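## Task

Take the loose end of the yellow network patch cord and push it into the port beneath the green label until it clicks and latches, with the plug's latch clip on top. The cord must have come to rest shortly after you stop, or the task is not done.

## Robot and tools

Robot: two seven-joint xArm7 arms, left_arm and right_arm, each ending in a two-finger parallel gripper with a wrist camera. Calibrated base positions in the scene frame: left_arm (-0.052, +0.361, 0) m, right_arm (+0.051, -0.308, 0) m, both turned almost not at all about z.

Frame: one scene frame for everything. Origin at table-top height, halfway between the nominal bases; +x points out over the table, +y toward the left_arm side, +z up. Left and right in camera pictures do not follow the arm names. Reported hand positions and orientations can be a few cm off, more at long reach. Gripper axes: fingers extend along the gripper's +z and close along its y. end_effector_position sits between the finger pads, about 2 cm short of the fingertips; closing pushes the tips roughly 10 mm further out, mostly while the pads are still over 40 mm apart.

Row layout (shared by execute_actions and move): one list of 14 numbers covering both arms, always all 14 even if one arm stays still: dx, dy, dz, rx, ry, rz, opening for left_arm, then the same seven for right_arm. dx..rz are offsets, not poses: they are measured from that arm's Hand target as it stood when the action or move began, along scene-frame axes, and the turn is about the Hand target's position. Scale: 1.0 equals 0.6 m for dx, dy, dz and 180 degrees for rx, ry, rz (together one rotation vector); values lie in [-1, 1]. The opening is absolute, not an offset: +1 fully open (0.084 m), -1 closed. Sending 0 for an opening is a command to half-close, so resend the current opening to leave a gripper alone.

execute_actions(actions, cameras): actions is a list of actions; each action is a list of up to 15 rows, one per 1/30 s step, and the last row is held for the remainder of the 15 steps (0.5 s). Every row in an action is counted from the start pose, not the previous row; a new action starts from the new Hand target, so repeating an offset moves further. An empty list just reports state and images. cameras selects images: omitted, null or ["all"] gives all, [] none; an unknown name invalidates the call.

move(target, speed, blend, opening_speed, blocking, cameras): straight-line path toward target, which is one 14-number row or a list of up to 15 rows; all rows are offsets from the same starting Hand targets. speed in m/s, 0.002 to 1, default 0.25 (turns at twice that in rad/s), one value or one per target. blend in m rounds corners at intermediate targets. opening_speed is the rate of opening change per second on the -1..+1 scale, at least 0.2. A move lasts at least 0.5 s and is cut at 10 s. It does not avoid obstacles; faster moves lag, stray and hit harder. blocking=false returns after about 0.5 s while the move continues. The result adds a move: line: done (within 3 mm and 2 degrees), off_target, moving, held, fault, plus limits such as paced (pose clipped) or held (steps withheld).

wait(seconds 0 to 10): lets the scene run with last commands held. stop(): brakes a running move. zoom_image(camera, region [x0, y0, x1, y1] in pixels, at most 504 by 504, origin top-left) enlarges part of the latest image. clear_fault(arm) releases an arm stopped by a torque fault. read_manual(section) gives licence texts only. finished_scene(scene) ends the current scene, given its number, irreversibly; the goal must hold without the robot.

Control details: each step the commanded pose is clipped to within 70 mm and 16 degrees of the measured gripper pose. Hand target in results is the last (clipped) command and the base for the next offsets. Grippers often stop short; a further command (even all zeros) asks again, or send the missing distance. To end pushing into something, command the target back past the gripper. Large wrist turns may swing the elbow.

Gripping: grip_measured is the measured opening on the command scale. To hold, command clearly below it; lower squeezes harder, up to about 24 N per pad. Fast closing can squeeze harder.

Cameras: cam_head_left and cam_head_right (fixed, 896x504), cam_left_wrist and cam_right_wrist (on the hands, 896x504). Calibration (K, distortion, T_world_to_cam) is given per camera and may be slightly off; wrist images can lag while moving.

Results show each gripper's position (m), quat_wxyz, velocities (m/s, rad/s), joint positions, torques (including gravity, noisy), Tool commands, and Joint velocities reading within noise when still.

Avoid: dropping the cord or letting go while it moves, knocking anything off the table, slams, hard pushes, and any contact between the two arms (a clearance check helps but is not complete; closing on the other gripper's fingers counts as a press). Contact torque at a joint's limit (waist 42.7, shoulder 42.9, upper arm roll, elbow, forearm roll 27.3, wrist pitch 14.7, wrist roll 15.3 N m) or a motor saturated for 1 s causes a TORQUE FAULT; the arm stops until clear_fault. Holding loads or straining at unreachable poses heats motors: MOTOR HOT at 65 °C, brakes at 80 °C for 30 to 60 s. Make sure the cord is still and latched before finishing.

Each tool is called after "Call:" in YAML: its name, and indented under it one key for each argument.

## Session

Call:
execute_actions:
  actions: []

Scene clock: 0.00 s.
left_arm: end_effector_position=(+0.5542, +0.4526, +0.2629) grip_measured=+1.00 end_effector_quat_wxyz=(-0.402, +0.598, +0.468, +0.512) | right_arm: end_effector_position=(+0.4508, -0.1119, +0.1549) grip_measured=+1.00 end_effector_quat_wxyz=(-0.150, +0.891, +0.333, +0.271)
Joint positions: left_arm=[-0.032 0.527 -0.286 1.421 1.539 1.593 -2.235 0.084] | right_arm=[1.035 -0.244 -0.503 0.461 0.912 0.147 -1.127 0.084]
Joint velocities: within noise
Joint torques (N m): no reading
Hand target: left_arm +0.5542, +0.4526, +0.2629; -0.402, +0.598, +0.468, +0.512 | right_arm +0.4508, -0.1119, +0.1549; -0.150, +0.891, +0.333, +0.271
Tool commands: left_gripper/opening=+1.0 right_gripper/opening=+1.0
camera_calibration:
cam_left_wrist: T_world_to_cam=[[0.968975, -0.247157, 0.00057974, -0.392399], [-0.0352173, -0.14039, -0.98947, 0.410766], [0.244636, 0.958751, -0.144738, -0.404931], [0, 0, 0, 1]] pos_world=[0.493751, 0.348911, 0.348059]
cam_right_wrist: T_world_to_cam=[[0.68949, -0.718752, -0.0894424, -0.342905], [-0.62933, -0.533373, -0.565205, 0.376307], [0.358536, 0.445992, -0.820087, 0.147007], [0, 0, 0, 1]] pos_world=[0.420543, -0.111315, 0.30258]

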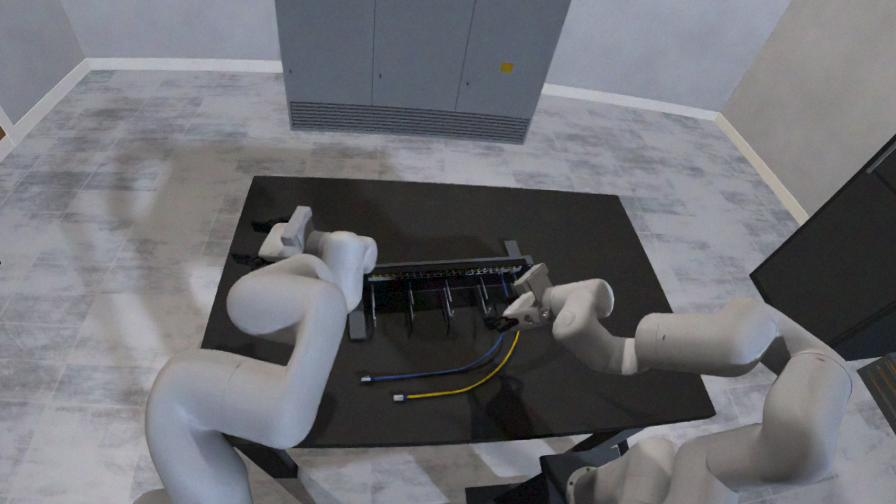

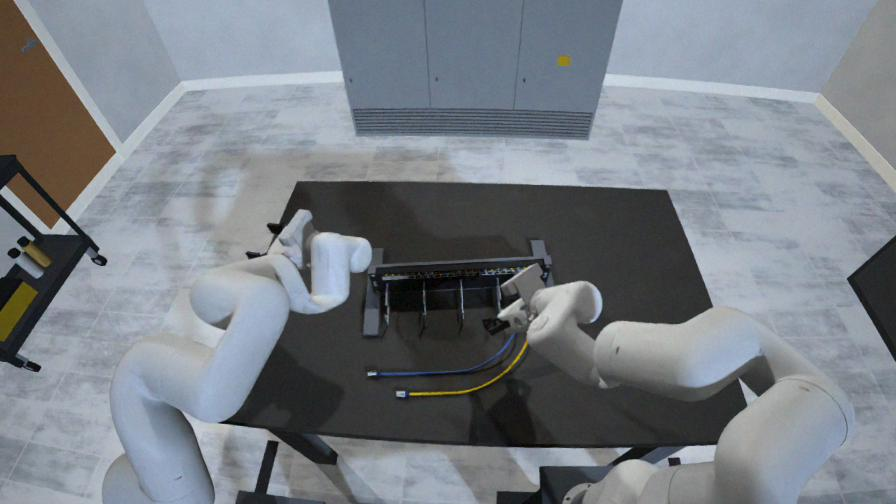

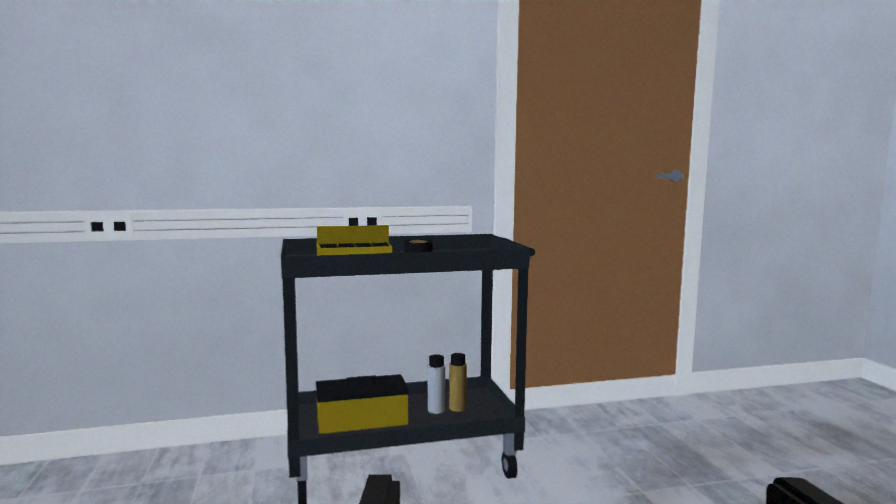

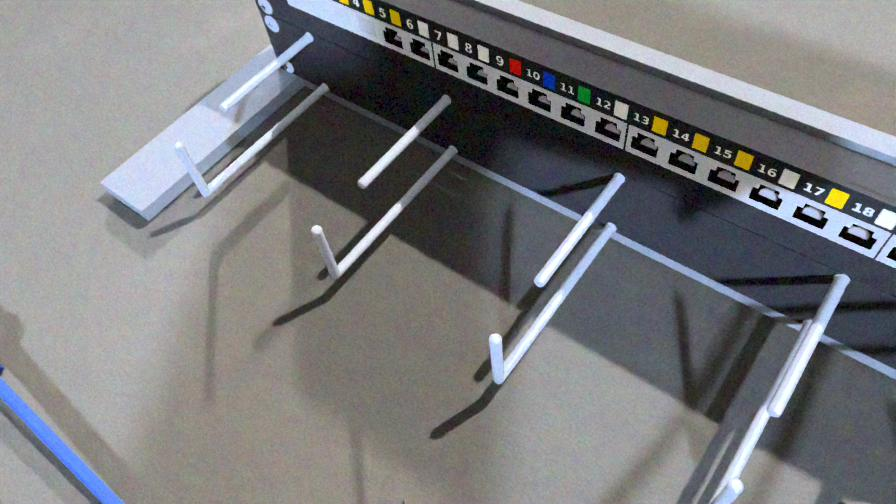

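Call:
zoom_image:
  camera: "cam_head_left"
  region: [370, 370, 450, 420]

Call:
zoom_image:
  camera: "cam_head_right"
  region: [370, 370, 450, 420]

Call:
zoom_image:
  camera: "cam_right_wrist"
  region: [300, 0, 896, 280]

Call:
zoom_image:
  camera: "cam_head_right"
  region: [350, 240, 570, 350]

Scaled by 6.300 from the camera's 896x504 image, which has a finer 1280x720 frame.

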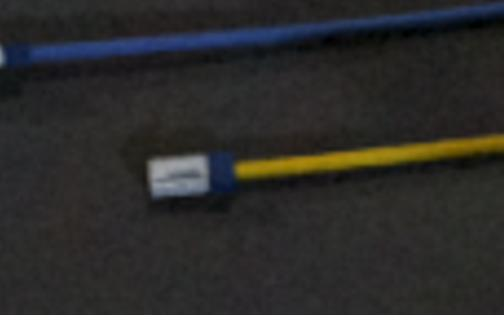

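Scaled by 6.300 from the camera's 896x504 image, which has a finer 1280x720 frame.

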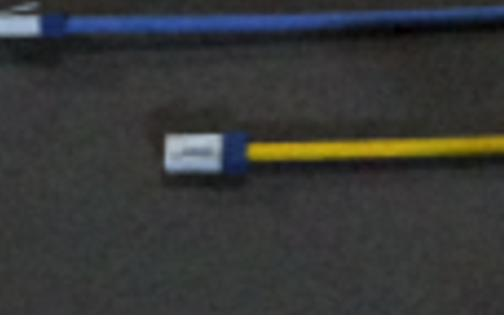

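Region (300, 0, 896, 280) is 596x280 pixels. A region can be at most 504 by 504 pixels.

Scaled by 2.291 from the camera's 896x504 image, which has a finer 1280x720 frame.

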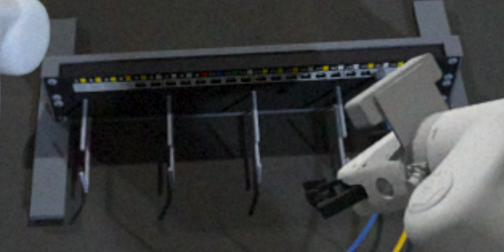

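Call:
move:
  target: [-0.3353,-0.6627,-0.2215,-0.4491,0.0541,0.0639,-0.3,-0.0513,0.02,0.142,0.00858,-0.0842,-0.1965,-0.3]
  speed: 0.35

Scene clock: 23.10 s.
left_arm: end_effector_position=(+0.3530, +0.0550, +0.1300) grip_measured=-0.32 end_effector_quat_wxyz=(+0.001, +0.707, +0.707, +0.000) | right_arm: end_effector_position=(+0.4200, -0.0999, +0.2400) grip_measured=-0.32 end_effector_quat_wxyz=(-0.028, +0.905, +0.061, +0.421)
Joint positions: left_arm=[0.062 0.312 -0.759 1.117 0.272 0.904 -2.412 0.03] | right_arm=[0.228 -0.283 0.781 0.622 1.99 -0.472 -1.306 0.03]
Joint velocities: within noise
Joint torques (N m): left_arm=[6.98 -11.86 -6.98 13.53 -1.91 -3.75 1.4] | right_arm=[5.74 -1.54 -3.65 15.75 1.93 -4.37 -2.87]
Hand target: left_arm +0.3530, +0.0550, +0.1300; +0.001, +0.707, +0.707, +0.000 | right_arm +0.4200, -0.0999, +0.2401; -0.028, +0.905, +0.061, +0.421
Off the commanded pose: left_arm 0.000 m, 0 deg | right_arm 0.000 m, 0 deg.
move: done
camera_calibration:
cam_left_wrist: T_world_to_cam=[[0.999965, 0.000944319, 0.00834355, -0.32127], [0.0010066, -0.999972, -0.00746303, 0.123224], [0.00833627, 0.00747117, -0.999937, 0.253239], [0, 0, 0, 1]] pos_world=[0.319024, 0.121632, 0.256823]
cam_right_wrist: T_world_to_cam=[[0.153827, -0.988094, 0.00261377, -0.129452], [-0.65277, -0.103609, -0.750438, 0.508716], [0.741774, 0.113731, -0.660936, -0.00975597], [0, 0, 0, 1]] pos_world=[0.359224, -0.0740938, 0.37565]

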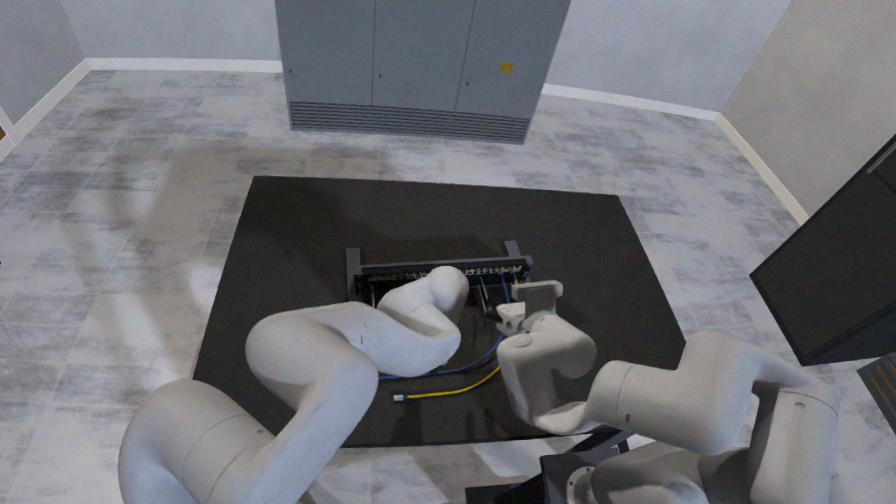

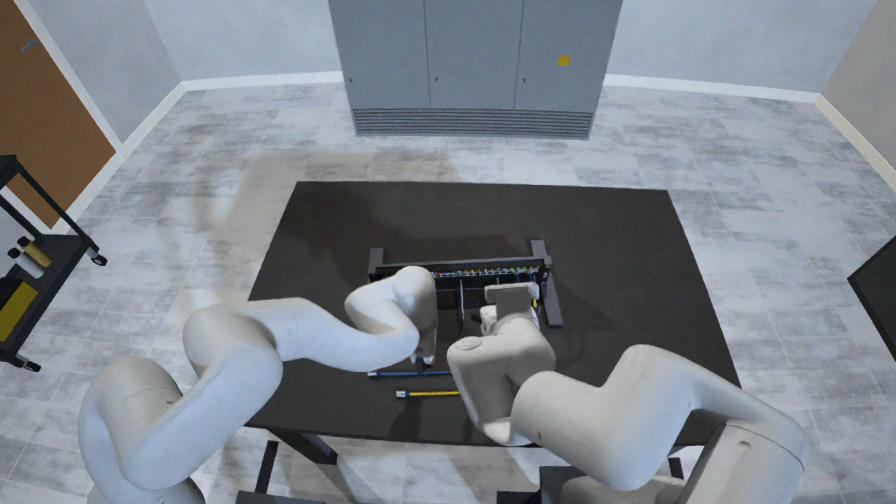

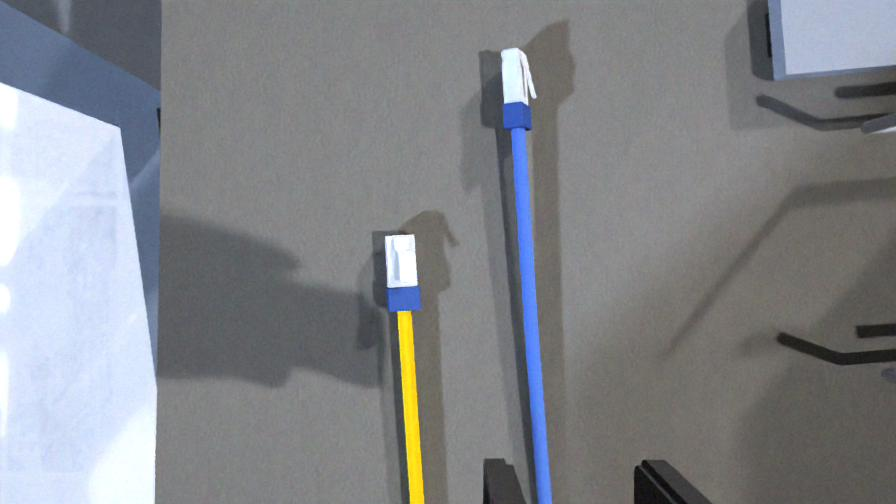

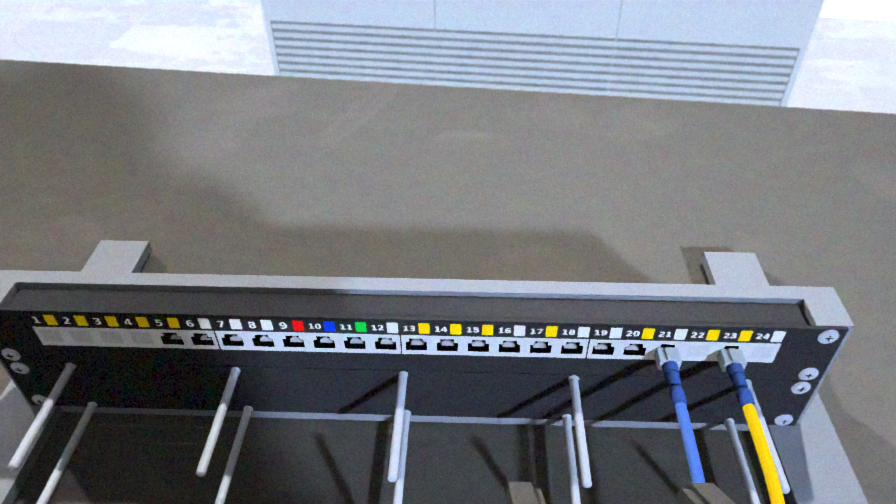

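Call:
zoom_image:
  camera: "cam_left_wrist"
  region: [370, 220, 440, 325]

Call:
zoom_image:
  camera: "cam_right_wrist"
  region: [270, 300, 450, 420]

Scaled by 4.800 from the camera's 896x504 image, which has a finer 1280x720 frame.

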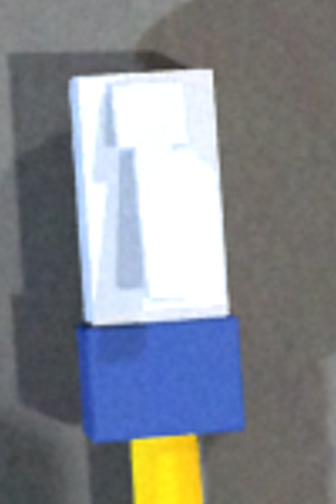

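Scaled by 2.800 from the camera's 896x504 image, which has a finer 1280x720 frame.

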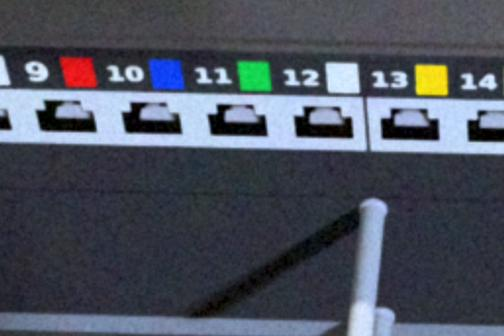

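Call:
move:
  target:
    - [-0.0868,0.13525,-0.11,0,0,0.01944,-0.3,0,0,0,0,0,0,-0.3]
    - [-0.0868,0.13525,-0.17667,0,0,0.01944,-0.3,0,0,0,0,0,0,-0.3]
    - [-0.0868,0.13525,-0.17667,0,0,0.01944,-1,0,0,0,0,0,0,-0.3]
    - [-0.0868,0.13525,-0.06,0,0,0.01944,-1,0,0,0,0,0,0,-0.3]
  speed: [0.25,0.06,0.06,0.12]
  opening_speed: 1.0
  blend: [0.01,0,0,0]
  cameras: ["cam_head_right","cam_left_wrist","cam_right_wrist"]

Call:
zoom_image:
  camera: "cam_head_right"
  region: [360, 340, 480, 410]

Scene clock: 29.20 s.
left_arm: end_effector_position=(+0.3010, +0.1362, +0.0940) grip_measured=-0.75 end_effector_quat_wxyz=(+0.001, +0.685, +0.729, +0.000) | right_arm: end_effector_position=(+0.4200, -0.0999, +0.2401) grip_measured=-0.32 end_effector_quat_wxyz=(-0.028, +0.905, +0.061, +0.421)
Joint positions: left_arm=[0.213 0.05 -0.781 0.734 0.054 0.698 -2.239 0.011] | right_arm=[0.229 -0.282 0.781 0.622 1.99 -0.472 -1.306 0.03]
Joint velocities: within noise
Joint torques (N m): left_arm=[7.27 -16.36 -3.82 14.52 -1.86 -0.63 1.22] | right_arm=[5.51 -1.59 -3.8 15.62 1.84 -4.29 -2.84]
Hand target: left_arm +0.3010, +0.1362, +0.0940; +0.001, +0.685, +0.729, +0.000 | right_arm +0.4200, -0.0999, +0.2401; -0.028, +0.905, +0.061, +0.421
Off the commanded pose: left_arm 0.000 m, 0 deg | right_arm 0.000 m, 0 deg.
move: done
camera_calibration:
cam_left_wrist: T_world_to_cam=[[0.998044, 0.0619584, 0.00836389, -0.276683], [0.0620211, -0.998047, -0.0074547, 0.185507], [0.00788567, 0.00795885, -0.999937, 0.21714], [0, 0, 0, 1]] pos_world=[0.262924, 0.20056, 0.220823]
cam_right_wrist: T_world_to_cam=[[0.15382, -0.988096, 0.00258119, -0.129437], [-0.652878, -0.103596, -0.750345, 0.508721], [0.74168, 0.113733, -0.661041, -0.00968247], [0, 0, 0, 1]] pos_world=[0.359224, -0.0740938, 0.37565]
Images, in order (width x height): cam_head_right 896x504, cam_left_wrist 896x504, cam_right_wrist 896x504.

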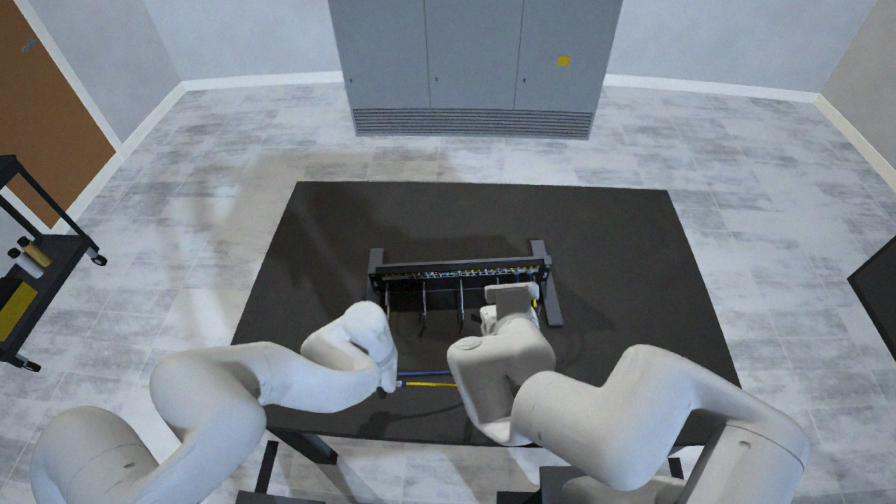

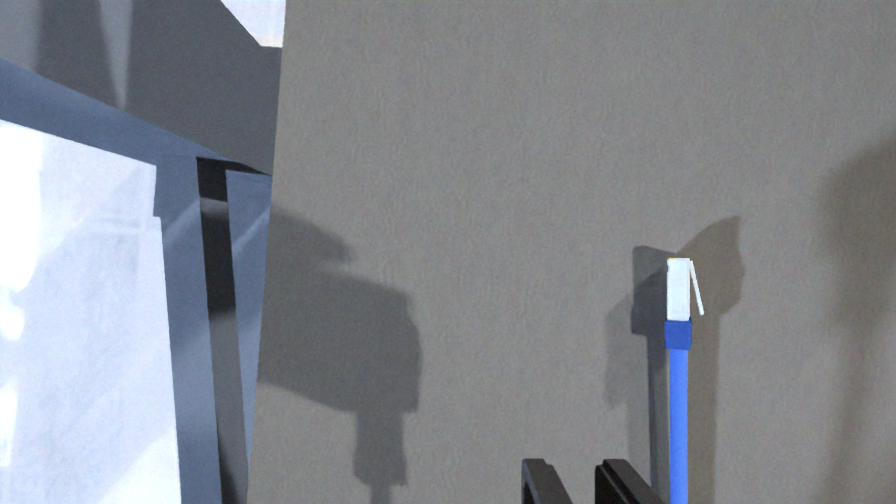

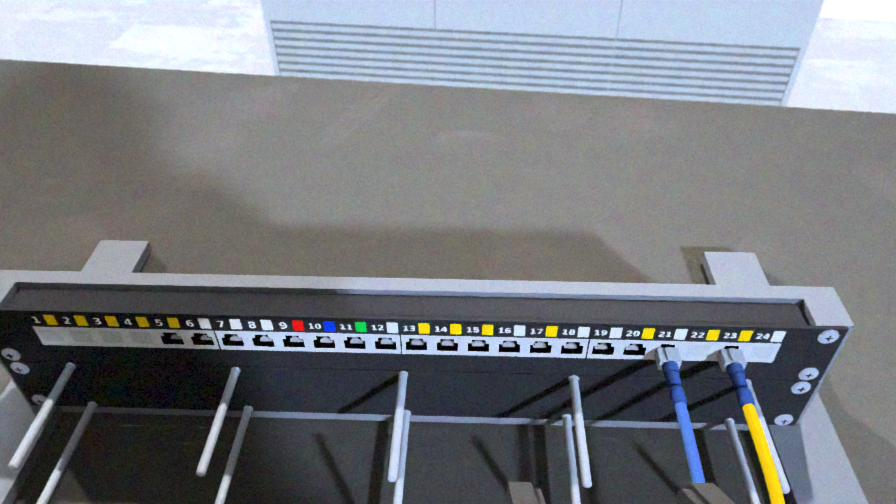

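Scaled by 4.200 from the camera's 896x504 image, which has a finer 1280x720 frame.

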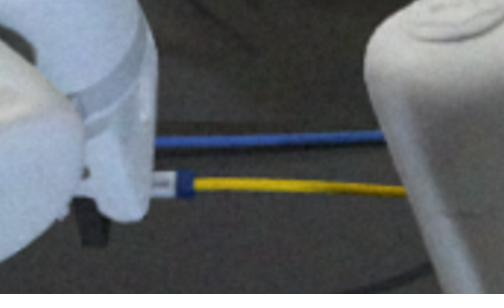

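Call:
move:
  target: [0.2817,-0.0603,0.235,0,0,-0.4782,-1,-0.0967,0.3182,0.0538,0,0,0,-0.3]
  speed: 0.3

Call:
zoom_image:
  camera: "cam_right_wrist"
  region: [350, 250, 650, 504]

Scene clock: 34.70 s.
left_arm: end_effector_position=(+0.4700, +0.1000, +0.2350) grip_measured=-0.75 end_effector_quat_wxyz=(+0.000, +0.998, +0.065, -0.001) | right_arm: end_effector_position=(+0.3620, +0.0910, +0.2723) grip_measured=-0.32 end_effector_quat_wxyz=(-0.028, +0.905, +0.061, +0.421)
Joint positions: left_arm=[0.17 0.513 -0.839 1.652 0.386 1.312 -0.832 0.011] | right_arm=[0.56 0.405 1.008 1.219 1.794 -1.226 -1.147 0.03]
Joint velocities: within noise
Joint torques (N m): left_arm=[-8.6 -16.43 -2.99 18.04 2.2 -0.65 1.35] | right_arm=[5.63 -8.47 2.56 14.96 -5.04 -4.58 -2.87]
Hand target: left_arm +0.4700, +0.1000, +0.2350; +0.000, +0.998, +0.065, -0.001 | right_arm +0.3620, +0.0911, +0.2723; -0.028, +0.905, +0.061, +0.421
Off the commanded pose: left_arm 0.000 m, 0 deg | right_arm 0.000 m, 0 deg.
move: done
camera_calibration:
cam_left_wrist: T_world_to_cam=[[0.13011, -0.991464, 0.00842017, 0.0689444], [-0.991463, -0.130173, -0.00746077, 0.548274], [0.00849316, -0.00737756, -0.999937, 0.358336], [0, 0, 0, 1]] pos_world=[0.53158, 0.14237, 0.361823]
cam_right_wrist: T_world_to_cam=[[0.153829, -0.988094, 0.002592, 0.0680211], [-0.652876, -0.10361, -0.750345, 0.514867], [0.74168, 0.113733, -0.661041, 0.0329751], [0, 0, 0, 1]] pos_world=[0.301224, 0.116806, 0.40795]

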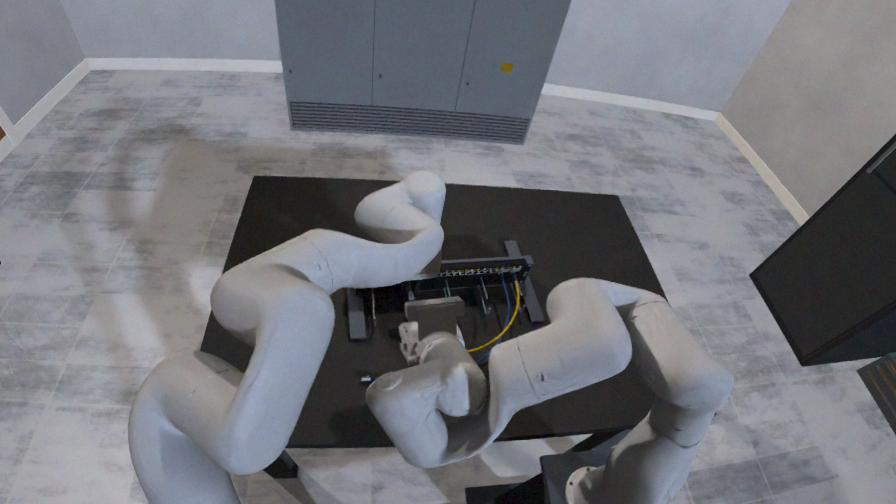

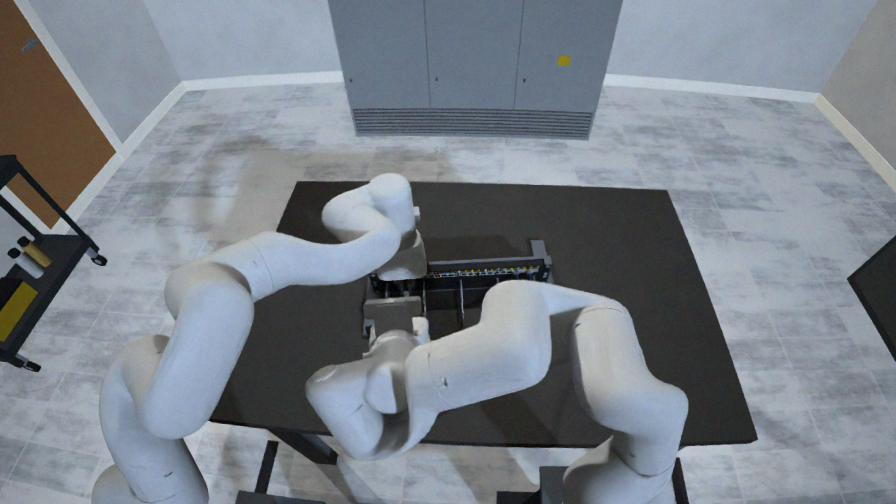

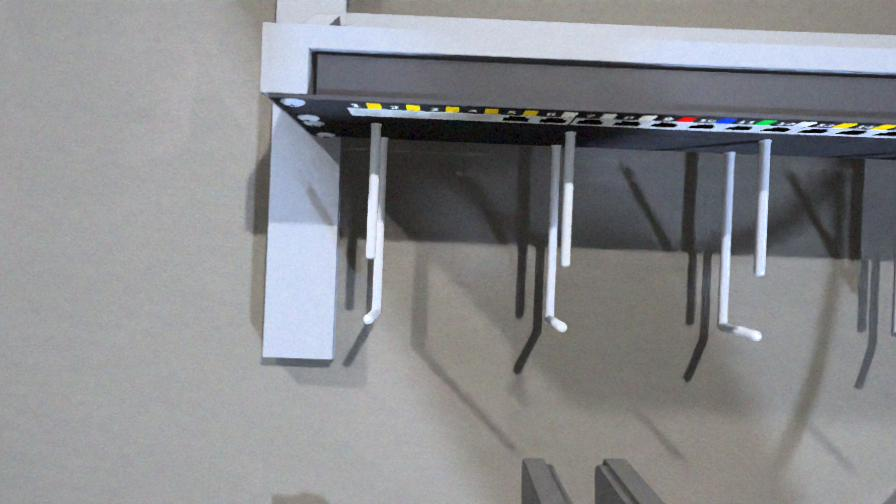

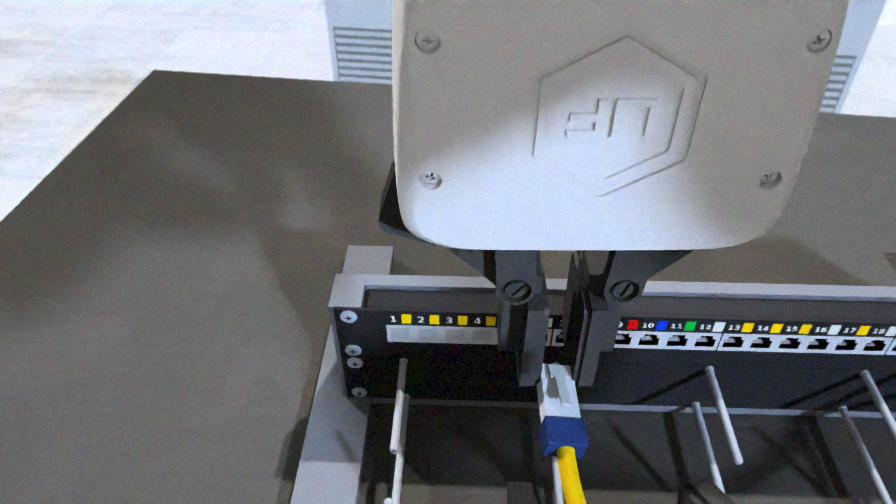

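Scaled by 1.680 from the camera's 896x504 image, which has a finer 1280x720 frame.

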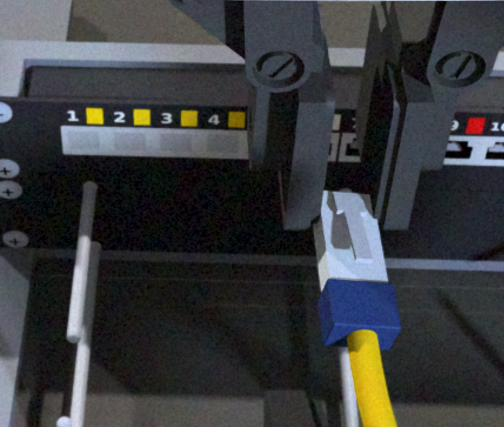

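Call:
zoom_image:
  camera: "cam_right_wrist"
  region: [510, 340, 610, 470]

Scaled by 3.877 from the camera's 896x504 image, which has a finer 1280x720 frame.

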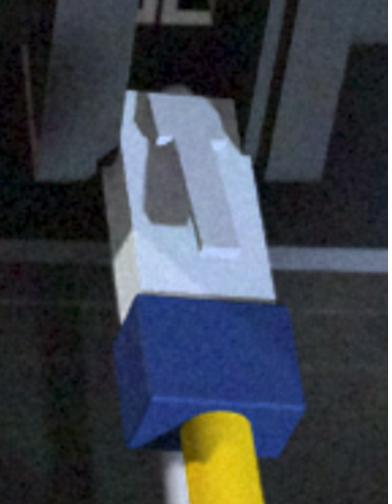

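Call:
move:
  target: [0,0,0,0,0,0,-1,0.0518,0.0037,-0.0545,0,0,0,-0.3]
  speed: 0.15
  cameras: ["cam_right_wrist","cam_head_left"]

Call:
zoom_image:
  camera: "cam_right_wrist"
  region: [500, 300, 660, 500]

Scene clock: 38.40 s.
left_arm: end_effector_position=(+0.4700, +0.1000, +0.2350) grip_measured=-0.75 end_effector_quat_wxyz=(+0.000, +0.998, +0.065, -0.001) | right_arm: end_effector_position=(+0.3931, +0.0933, +0.2396) grip_measured=-0.32 end_effector_quat_wxyz=(-0.028, +0.905, +0.061, +0.421)
Joint positions: left_arm=[0.17 0.513 -0.839 1.652 0.386 1.312 -0.832 0.011] | right_arm=[0.56 0.481 0.948 1.207 1.696 -1.183 -1.097 0.03]
Joint velocities: within noise
Joint torques (N m): left_arm=[-8.65 -16.6 -3.14 18.05 2.4 -0.61 1.26] | right_arm=[5.18 -9.16 2.8 14.66 -4.95 0.35 3.09]
Hand target: left_arm +0.4700, +0.1000, +0.2350; +0.000, +0.998, +0.065, -0.001 | right_arm +0.3931, +0.0933, +0.2396; -0.028, +0.905, +0.061, +0.421
Off the commanded pose: left_arm 0.000 m, 0 deg | right_arm 0.000 m, 0 deg.
move: done
camera_calibration:
cam_right_wrist: T_world_to_cam=[[0.153829, -0.988094, 0.002592, 0.0654956], [-0.652876, -0.10361, -0.750345, 0.510864], [0.74168, 0.113733, -0.661041, -0.0119574], [0, 0, 0, 1]] pos_world=[0.332324, 0.119006, 0.37525]
Images, in order (width x height): cam_head_left 896x504, cam_right_wrist 896x504.

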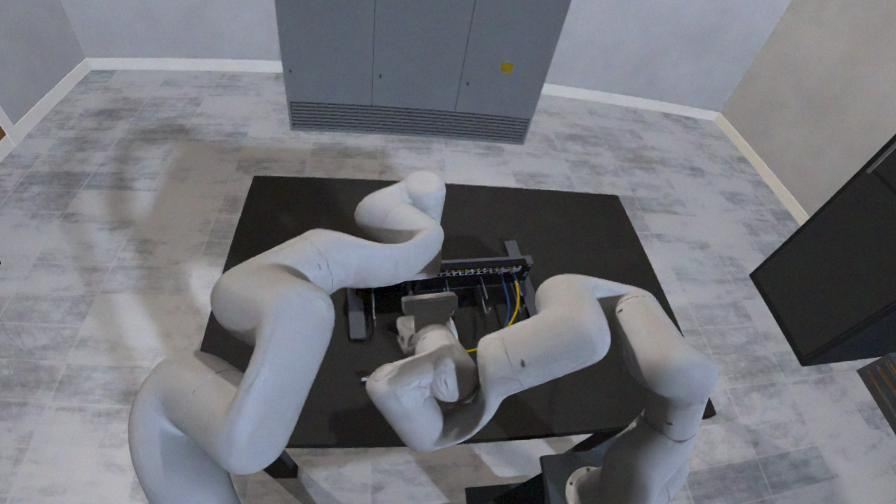

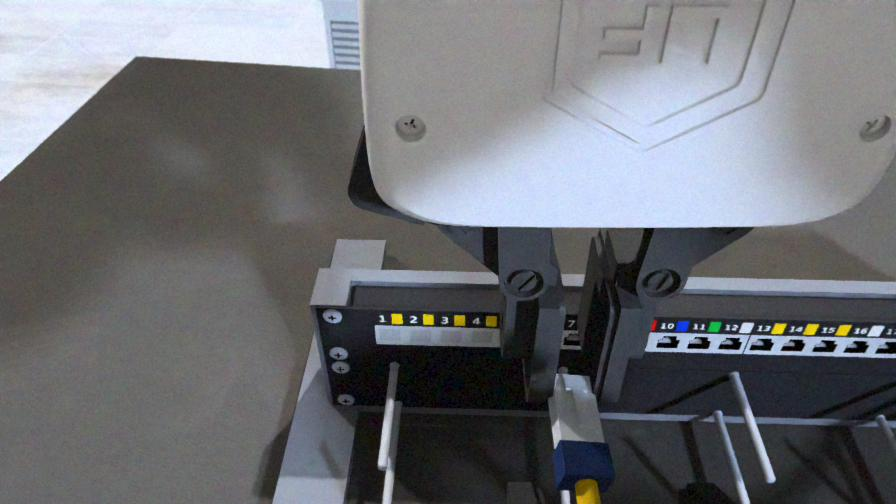

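Scaled by 2.520 from the camera's 896x504 image, which has a finer 1280x720 frame.

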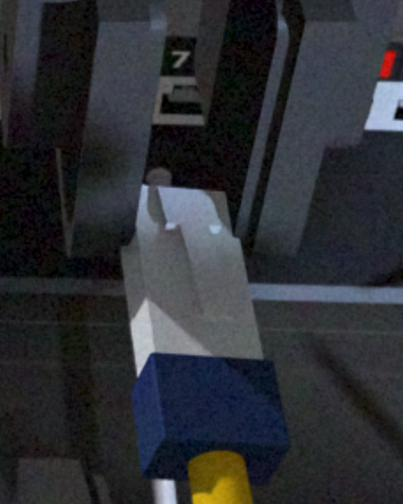

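Call:
move:
  target: [0,0,0,0,0,0,-1,0.02905,0.00298,-0.0171,0,0,0,-0.3]
  speed: 0.1
  cameras: ["cam_right_wrist"]

Call:
zoom_image:
  camera: "cam_right_wrist"
  region: [500, 344, 660, 504]

Scene clock: 40.90 s.
left_arm: end_effector_position=(+0.4700, +0.1000, +0.2350) grip_measured=-0.75 end_effector_quat_wxyz=(+0.000, +0.998, +0.065, -0.001) | right_arm: end_effector_position=(+0.4105, +0.0951, +0.2294) grip_measured=-0.32 end_effector_quat_wxyz=(-0.028, +0.905, +0.061, +0.421)
Joint positions: left_arm=[0.17 0.513 -0.839 1.652 0.386 1.312 -0.832 0.011] | right_arm=[0.556 0.516 0.922 1.226 1.658 -1.165 -1.098 0.03]
Joint velocities: within noise
Joint torques (N m): left_arm=[-8.38 -16.38 -2.96 18.35 2.3 -0.53 1.22] | right_arm=[-4.89 -9.8 3.2 14.32 -4.85 0.34 -2.94]
Hand target: left_arm +0.4700, +0.1000, +0.2350; +0.000, +0.998, +0.065, -0.001 | right_arm +0.4105, +0.0951, +0.2294; -0.028, +0.905, +0.061, +0.421
Off the commanded pose: left_arm 0.000 m, 0 deg | right_arm 0.000 m, 0 deg.
move: done
camera_calibration:
cam_right_wrist: T_world_to_cam=[[0.153765, -0.988104, 0.00251727, 0.0646752], [-0.652891, -0.103512, -0.750345, 0.514675], [0.74168, 0.113733, -0.661041, -0.0318763], [0, 0, 0, 1]] pos_world=[0.349724, 0.120806, 0.36495]
Images, in order (width x height): cam_right_wrist 896x504.

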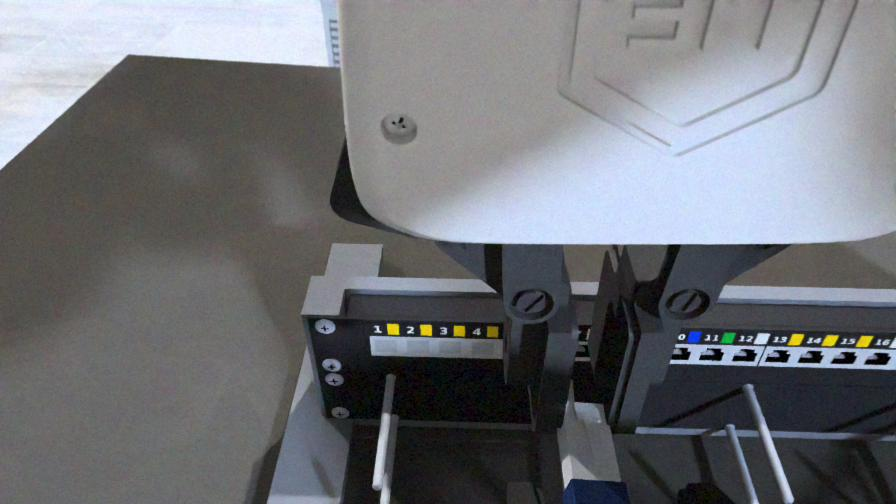

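Scaled by 3.150 from the camera's 896x504 image, which has a finer 1280x720 frame.

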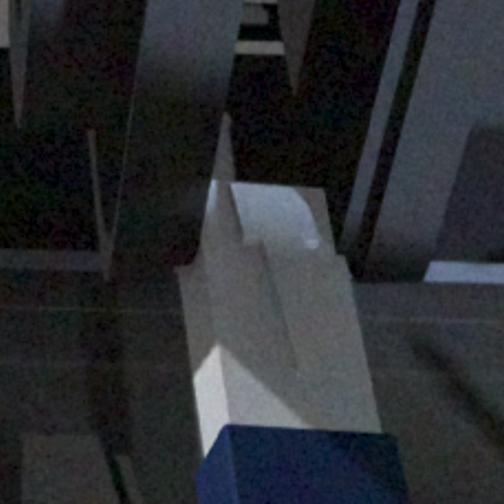

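Call:
move:
  target: [0,0,0,0,0,0,-1,0.0101,0.0008,-0.0086,0,0,0,-0.3]
  speed: 0.05
  cameras: ["cam_right_wrist"]

Call:
zoom_image:
  camera: "cam_right_wrist"
  region: [500, 344, 740, 504]

Scene clock: 44.60 s.
left_arm: end_effector_position=(+0.4700, +0.1000, +0.2350) grip_measured=-0.75 end_effector_quat_wxyz=(+0.000, +0.998, +0.065, -0.001) | right_arm: end_effector_position=(+0.4166, +0.0955, +0.2242) grip_measured=-0.32 end_effector_quat_wxyz=(-0.028, +0.905, +0.061, +0.421)
Joint positions: left_arm=[0.17 0.513 -0.839 1.652 0.386 1.312 -0.832 0.011] | right_arm=[0.556 0.531 0.911 1.231 1.642 -1.159 -1.094 0.03]
Joint velocities: within noise
Joint torques (N m): left_arm=[-7.91 -16.78 -2.91 18.03 2.17 -0.61 1.14] | right_arm=[-5.13 -10.36 3.42 14.41 -4.97 0.33 3.11]
Hand target: left_arm +0.4700, +0.1000, +0.2350; +0.000, +0.998, +0.065, -0.001 | right_arm +0.4166, +0.0955, +0.2242; -0.028, +0.905, +0.061, +0.421
Off the commanded pose: left_arm 0.000 m, 0 deg | right_arm 0.000 m, 0 deg.
move: done
camera_calibration:
cam_right_wrist: T_world_to_cam=[[0.153829, -0.988094, 0.002592, 0.0641931], [-0.652876, -0.10361, -0.750345, 0.514889], [0.74168, 0.113733, -0.661041, -0.0398285], [0, 0, 0, 1]] pos_world=[0.355824, 0.121306, 0.35985]
Images, in order (width x height): cam_right_wrist 896x504.

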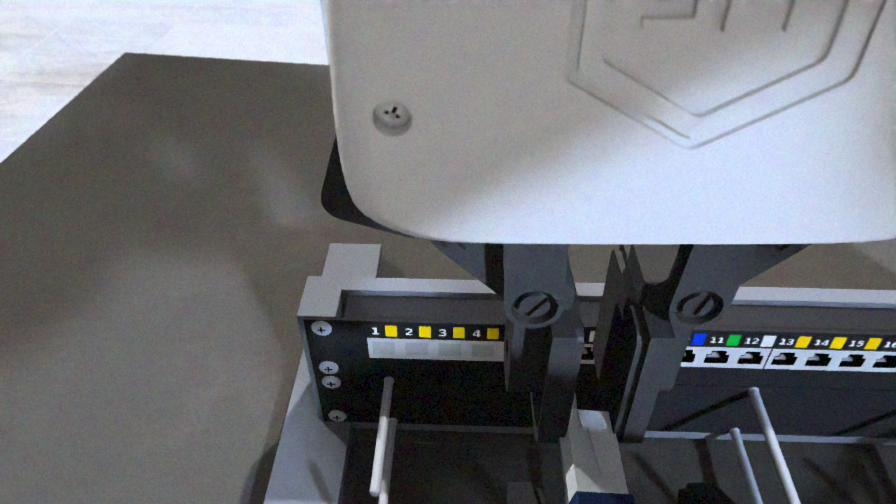

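Scaled by 2.100 from the camera's 896x504 image, which has a finer 1280x720 frame.

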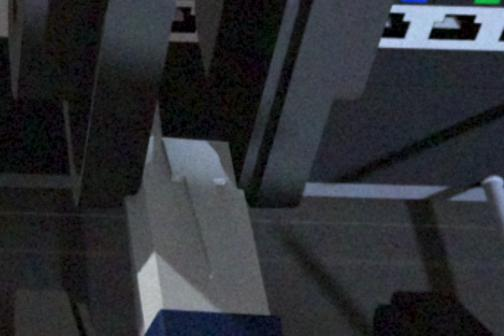

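Call:
move:
  target: [0,0,0,0,0,0,-1,0.00506,0.0005,-0.00429,0,0,0,-0.3]
  speed: 0.05
  cameras: ["cam_right_wrist", "cam_head_left", "cam_head_right"]

Call:
zoom_image:
  camera: "cam_right_wrist"
  region: [500, 404, 660, 504]

Call:
zoom_image:
  camera: "cam_head_right"
  region: [300, 100, 600, 300]

Scene clock: 47.27 s.
left_arm: end_effector_position=(+0.4700, +0.1000, +0.2350) grip_measured=-0.75 end_effector_quat_wxyz=(+0.000, +0.998, +0.065, -0.001) | right_arm: end_effector_position=(+0.4196, +0.0958, +0.2217) grip_measured=-0.32 end_effector_quat_wxyz=(-0.028, +0.905, +0.061, +0.421)
Joint positions: left_arm=[0.17 0.513 -0.839 1.652 0.386 1.312 -0.832 0.011] | right_arm=[0.556 0.538 0.905 1.233 1.634 -1.155 -1.092 0.03]
Joint velocities: within noise
Joint torques (N m): left_arm=[-8.08 -16.22 -3.06 18.19 2.16 -0.38 1.27] | right_arm=[1.72 -10.66 3.28 14.43 -4.95 0.28 3.04]
Hand target: left_arm +0.4700, +0.1000, +0.2350; +0.000, +0.998, +0.065, -0.001 | right_arm +0.4196, +0.0958, +0.2216; -0.028, +0.905, +0.061, +0.421
Off the commanded pose: left_arm 0.000 m, 0 deg | right_arm 0.000 m, 0 deg.
move: done
camera_calibration:
cam_right_wrist: T_world_to_cam=[[0.15382, -0.988096, 0.00258119, 0.0640422], [-0.652878, -0.103596, -0.750345, 0.514927], [0.74168, 0.113733, -0.661041, -0.0438064], [0, 0, 0, 1]] pos_world=[0.358824, 0.121606, 0.35725]
Images, in order (width x height): cam_head_left 896x504, cam_head_right 896x504, cam_right_wrist 896x504.

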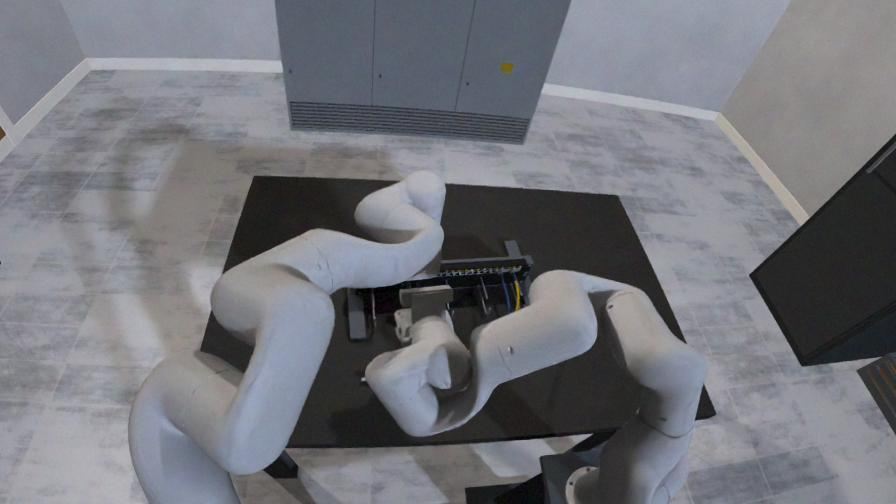

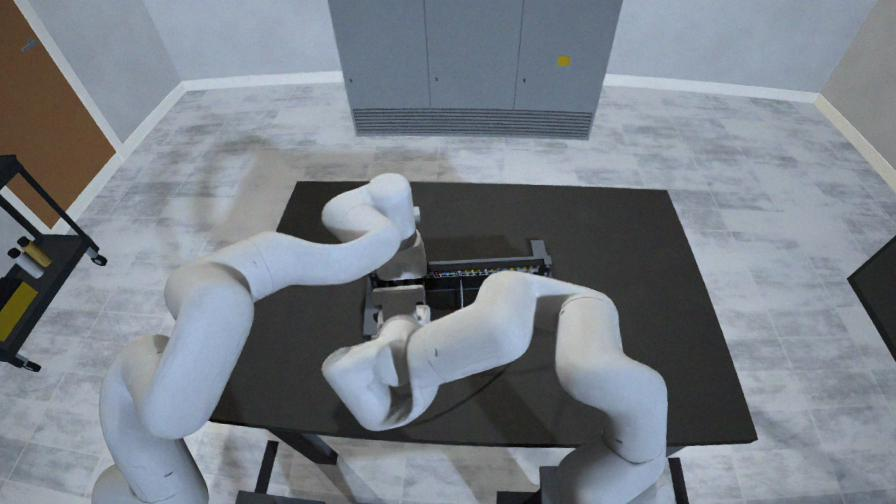

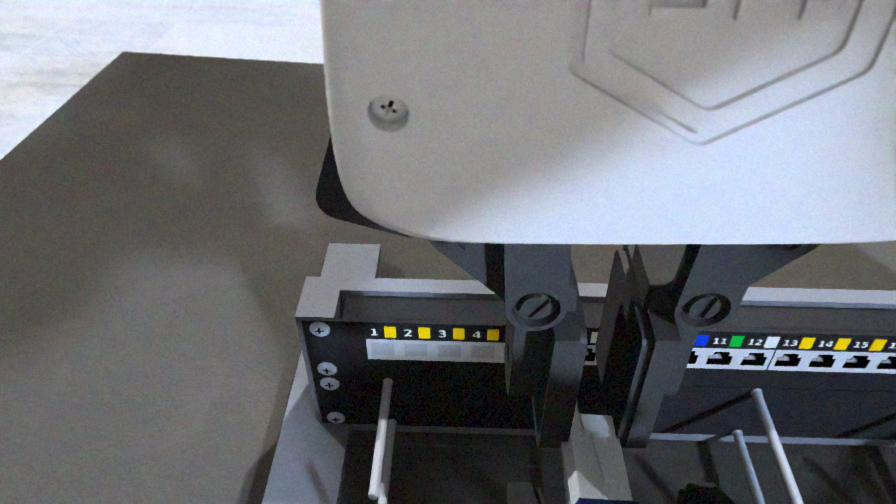

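Scaled by 3.150 from the camera's 896x504 image, which has a finer 1280x720 frame.

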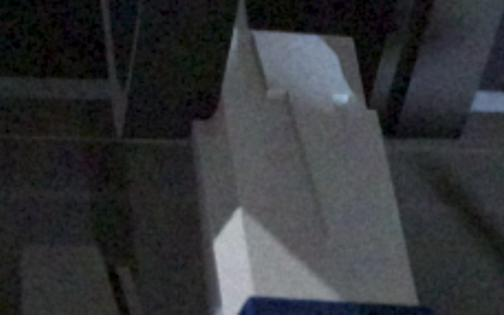

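Scaled by 1.680 from the camera's 896x504 image, which has a finer 1280x720 frame.

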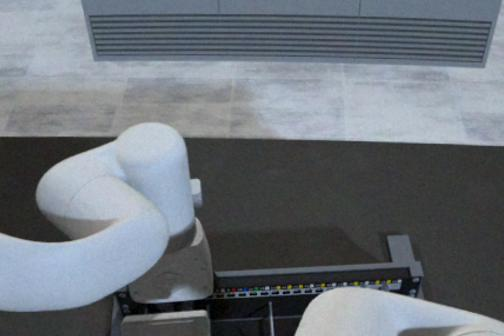

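Call:
move:
  target: [0,0,0,0,0,0,-1,0,0,0,0,0,0,-1]
  opening_speed: 1.0
  cameras: ["cam_right_wrist", "cam_left_wrist"]

Call:
zoom_image:
  camera: "cam_right_wrist"
  region: [500, 404, 660, 504]

Scene clock: 48.67 s.
left_arm: end_effector_position=(+0.4700, +0.1000, +0.2350) grip_measured=-0.76 end_effector_quat_wxyz=(+0.000, +0.998, +0.065, -0.001) | right_arm: end_effector_position=(+0.4196, +0.0959, +0.2216) grip_measured=-0.71 end_effector_quat_wxyz=(-0.028, +0.905, +0.061, +0.421)
Joint positions: left_arm=[0.17 0.513 -0.839 1.652 0.386 1.312 -0.832 0.011] | right_arm=[0.556 0.539 0.905 1.233 1.634 -1.155 -1.092 0.013]
Joint velocities: within noise
Joint torques (N m): left_arm=[-3.09 -17.01 -2.84 14.32 1.01 -0.67 1.2] | right_arm=[2.06 -13.46 1.16 14.3 -2.09 -4.65 3.02]
Hand target: left_arm +0.4700, +0.1000, +0.2350; +0.000, +0.998, +0.065, -0.001 | right_arm +0.4196, +0.0958, +0.2216; -0.028, +0.905, +0.061, +0.421
Off the commanded pose: left_arm 0.000 m, 0 deg | right_arm 0.000 m, 0 deg.
move: done
camera_calibration:
cam_left_wrist: T_world_to_cam=[[0.129998, -0.991478, 0.00842035, 0.0688937], [-0.991478, -0.130062, -0.00746189, 0.548352], [0.00849347, -0.00737856, -0.999937, 0.358334], [0, 0, 0, 1]] pos_world=[0.53168, 0.14227, 0.361823]
cam_right_wrist: T_world_to_cam=[[0.154116, -0.98805, 0.00245055, 0.064076], [-0.652944, -0.103707, -0.750272, 0.514874], [0.741561, 0.114029, -0.661124, -0.0438473], [0, 0, 0, 1]] pos_world=[0.358824, 0.121706, 0.35715]
Images, in order (width x height): cam_left_wrist 896x504, cam_right_wrist 896x504.

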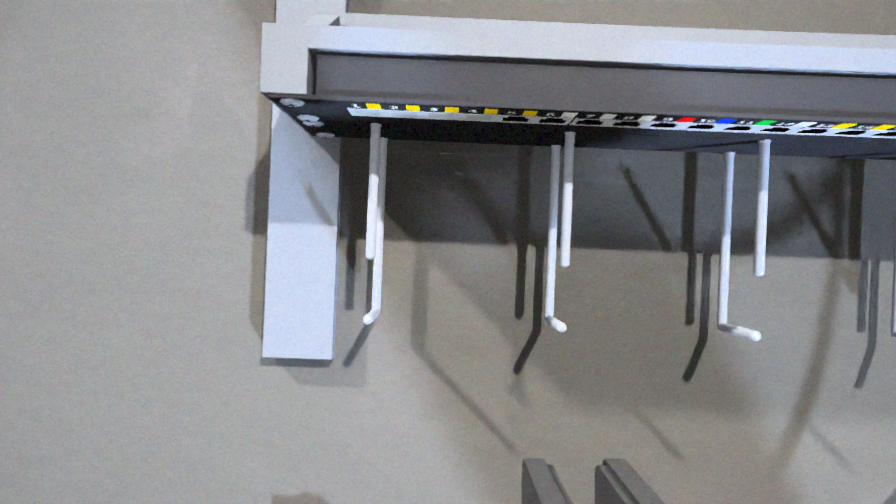

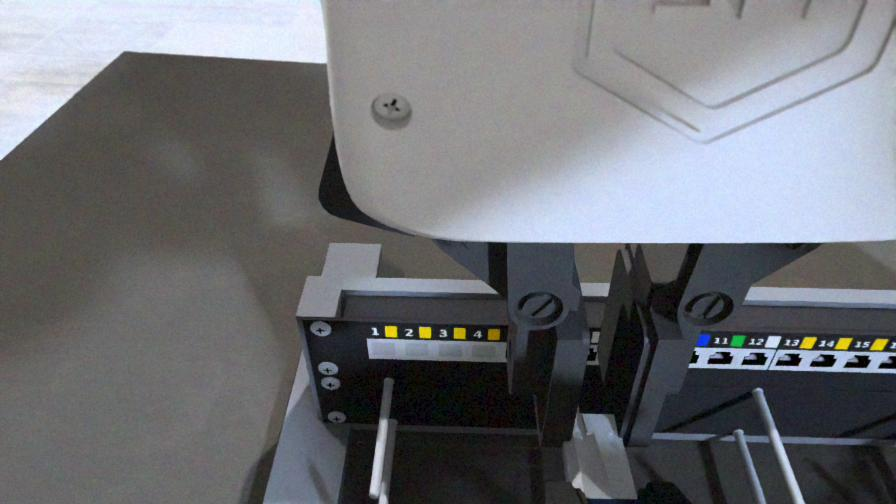

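Scaled by 3.150 from the camera's 896x504 image, which has a finer 1280x720 frame.

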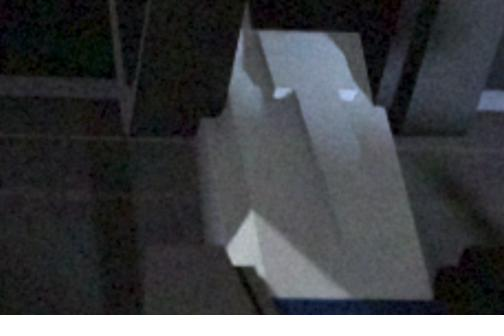

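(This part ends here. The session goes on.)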